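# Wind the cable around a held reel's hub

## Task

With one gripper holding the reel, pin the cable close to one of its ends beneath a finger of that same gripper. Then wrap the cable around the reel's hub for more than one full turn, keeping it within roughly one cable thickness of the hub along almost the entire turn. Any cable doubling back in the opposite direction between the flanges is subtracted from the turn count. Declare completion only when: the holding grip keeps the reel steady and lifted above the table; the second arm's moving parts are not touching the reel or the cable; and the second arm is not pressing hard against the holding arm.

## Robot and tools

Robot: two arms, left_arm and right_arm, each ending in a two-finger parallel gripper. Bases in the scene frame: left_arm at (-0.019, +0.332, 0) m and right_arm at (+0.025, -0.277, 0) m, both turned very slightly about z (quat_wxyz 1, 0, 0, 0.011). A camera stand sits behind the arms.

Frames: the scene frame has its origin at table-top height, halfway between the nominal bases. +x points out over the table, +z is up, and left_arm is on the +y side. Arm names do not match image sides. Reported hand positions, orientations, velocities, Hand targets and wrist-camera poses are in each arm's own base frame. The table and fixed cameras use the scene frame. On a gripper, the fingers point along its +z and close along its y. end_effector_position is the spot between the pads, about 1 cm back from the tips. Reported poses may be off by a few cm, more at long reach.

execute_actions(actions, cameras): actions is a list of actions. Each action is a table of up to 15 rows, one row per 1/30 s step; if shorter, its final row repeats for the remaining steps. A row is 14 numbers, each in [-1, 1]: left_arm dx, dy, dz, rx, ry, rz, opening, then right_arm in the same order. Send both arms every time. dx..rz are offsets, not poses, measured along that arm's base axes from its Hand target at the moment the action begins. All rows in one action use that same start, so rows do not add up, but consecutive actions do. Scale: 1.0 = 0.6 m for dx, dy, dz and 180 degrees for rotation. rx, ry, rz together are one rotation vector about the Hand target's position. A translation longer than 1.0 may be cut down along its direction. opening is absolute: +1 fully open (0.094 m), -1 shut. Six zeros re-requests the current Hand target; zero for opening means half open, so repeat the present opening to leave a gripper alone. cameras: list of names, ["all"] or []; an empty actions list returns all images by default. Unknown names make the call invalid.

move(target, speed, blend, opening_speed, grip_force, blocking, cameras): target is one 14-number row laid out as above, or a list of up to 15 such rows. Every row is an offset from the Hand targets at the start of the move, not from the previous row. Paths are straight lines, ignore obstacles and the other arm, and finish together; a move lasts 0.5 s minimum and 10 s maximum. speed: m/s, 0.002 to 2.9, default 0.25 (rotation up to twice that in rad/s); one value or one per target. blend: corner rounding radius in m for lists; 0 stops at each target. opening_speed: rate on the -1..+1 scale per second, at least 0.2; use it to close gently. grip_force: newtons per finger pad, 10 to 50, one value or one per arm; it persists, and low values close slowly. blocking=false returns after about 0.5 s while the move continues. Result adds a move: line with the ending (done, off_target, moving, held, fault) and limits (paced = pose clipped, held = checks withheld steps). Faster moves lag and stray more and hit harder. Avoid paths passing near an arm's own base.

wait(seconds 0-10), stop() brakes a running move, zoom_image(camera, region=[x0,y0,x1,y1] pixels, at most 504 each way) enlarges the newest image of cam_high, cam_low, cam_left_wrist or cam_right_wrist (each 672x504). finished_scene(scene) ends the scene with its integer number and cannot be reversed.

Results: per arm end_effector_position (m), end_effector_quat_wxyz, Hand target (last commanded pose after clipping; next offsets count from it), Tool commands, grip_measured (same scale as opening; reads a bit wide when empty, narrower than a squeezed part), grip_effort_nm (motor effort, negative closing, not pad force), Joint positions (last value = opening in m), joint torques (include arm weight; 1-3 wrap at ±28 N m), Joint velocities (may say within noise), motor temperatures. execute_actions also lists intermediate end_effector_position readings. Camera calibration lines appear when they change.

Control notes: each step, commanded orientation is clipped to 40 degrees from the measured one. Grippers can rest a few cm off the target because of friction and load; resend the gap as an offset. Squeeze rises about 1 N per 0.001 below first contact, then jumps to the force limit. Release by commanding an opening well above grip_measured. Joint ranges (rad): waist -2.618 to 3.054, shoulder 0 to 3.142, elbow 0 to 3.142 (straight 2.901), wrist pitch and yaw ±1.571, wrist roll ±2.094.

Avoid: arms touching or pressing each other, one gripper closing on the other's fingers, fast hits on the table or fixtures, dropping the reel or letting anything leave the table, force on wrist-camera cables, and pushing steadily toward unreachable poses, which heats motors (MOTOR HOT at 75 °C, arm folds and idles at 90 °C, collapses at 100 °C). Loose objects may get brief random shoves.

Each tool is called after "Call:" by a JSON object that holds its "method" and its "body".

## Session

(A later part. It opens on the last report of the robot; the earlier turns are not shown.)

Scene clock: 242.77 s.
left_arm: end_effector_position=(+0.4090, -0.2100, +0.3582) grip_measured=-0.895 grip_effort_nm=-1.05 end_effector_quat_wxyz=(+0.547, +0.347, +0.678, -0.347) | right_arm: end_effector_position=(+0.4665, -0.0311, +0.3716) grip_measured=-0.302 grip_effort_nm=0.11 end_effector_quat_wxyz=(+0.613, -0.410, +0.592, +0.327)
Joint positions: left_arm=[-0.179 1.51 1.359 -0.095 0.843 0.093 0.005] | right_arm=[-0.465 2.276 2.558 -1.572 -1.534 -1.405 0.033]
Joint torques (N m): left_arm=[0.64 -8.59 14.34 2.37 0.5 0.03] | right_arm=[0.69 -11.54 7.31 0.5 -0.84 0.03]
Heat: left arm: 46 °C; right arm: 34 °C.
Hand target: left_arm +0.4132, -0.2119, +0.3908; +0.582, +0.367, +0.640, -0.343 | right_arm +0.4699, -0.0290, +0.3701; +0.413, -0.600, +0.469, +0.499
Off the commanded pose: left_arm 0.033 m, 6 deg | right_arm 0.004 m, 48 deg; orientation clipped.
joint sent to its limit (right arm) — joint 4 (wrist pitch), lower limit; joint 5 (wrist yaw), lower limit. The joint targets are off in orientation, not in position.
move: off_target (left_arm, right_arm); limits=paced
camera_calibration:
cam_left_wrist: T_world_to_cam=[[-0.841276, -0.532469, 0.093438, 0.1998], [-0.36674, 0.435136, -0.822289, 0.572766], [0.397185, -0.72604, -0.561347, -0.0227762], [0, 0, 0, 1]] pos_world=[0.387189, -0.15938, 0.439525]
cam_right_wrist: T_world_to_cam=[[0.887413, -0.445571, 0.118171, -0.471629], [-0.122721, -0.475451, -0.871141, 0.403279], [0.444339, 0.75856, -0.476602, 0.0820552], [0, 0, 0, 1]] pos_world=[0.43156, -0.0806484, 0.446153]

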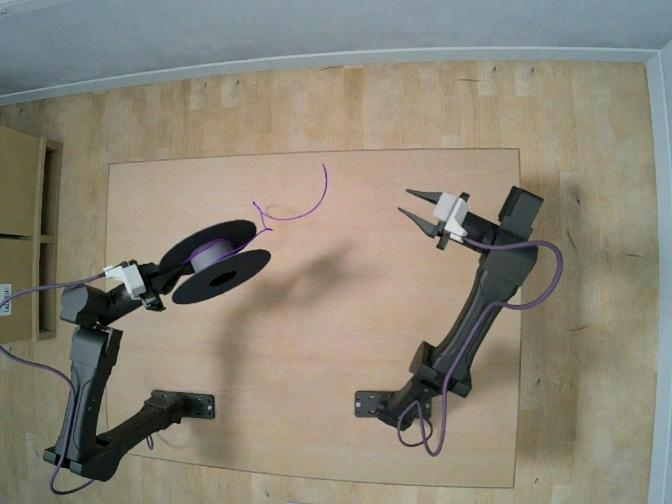

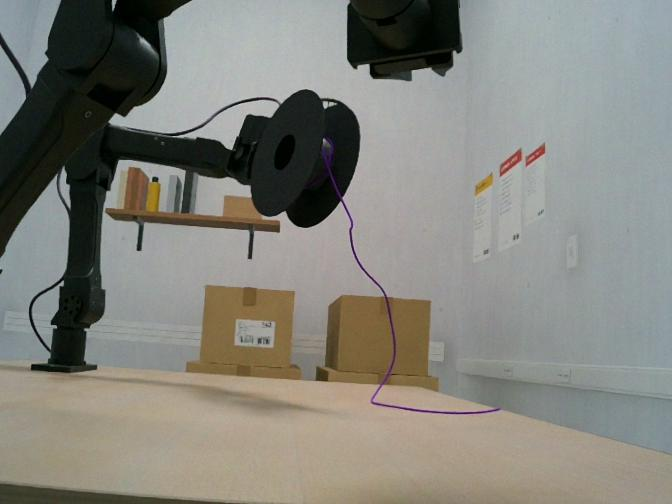

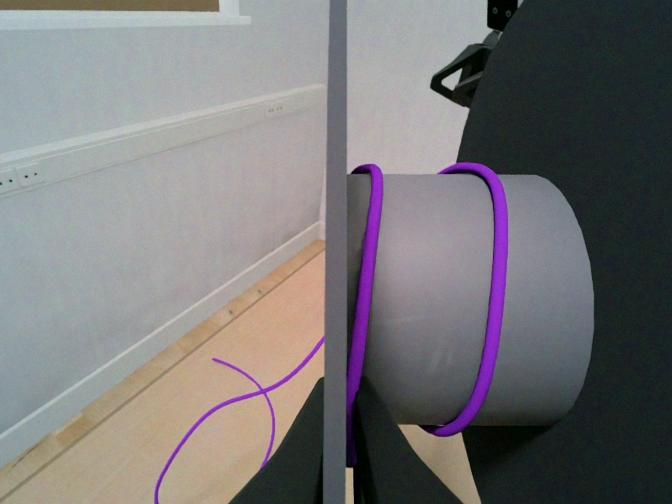

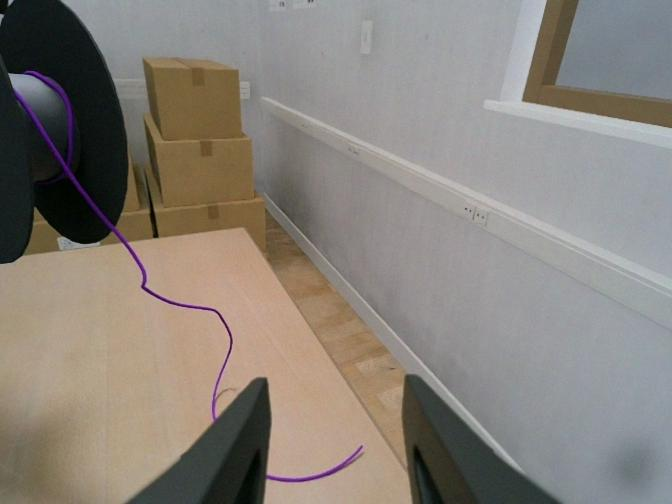

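Call:
{"method": "zoom_image", "body": {"camera": "cam_right_wrist", "region": [0, 20, 160, 270]}}

Call:
{"method": "zoom_image", "body": {"camera": "cam_low", "region": [240, 80, 380, 240]}}

Call:
{"method": "zoom_image", "body": {"camera": "cam_high", "region": [140, 200, 300, 320]}}

Scaled by 2.016 from the camera's 672x504 image, which has a finer 960x720 frame.

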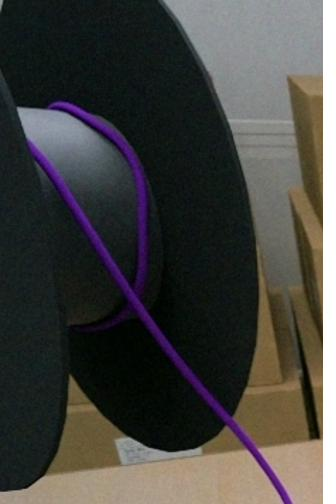

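Scaled by 3.150 from the camera's 672x504 image, which has a finer 960x720 frame.

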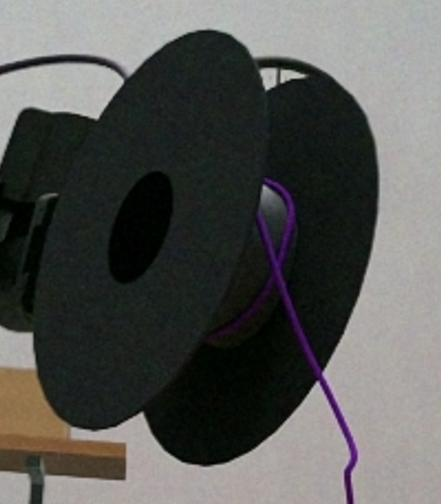

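Scaled by 3.150 from the camera's 672x504 image, which has a finer 960x720 frame.

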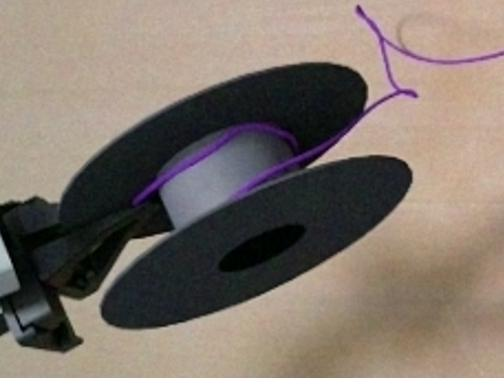

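Call:
{"method": "finished_scene", "body": {"scene": 1}}

The scene is finished: the task was done.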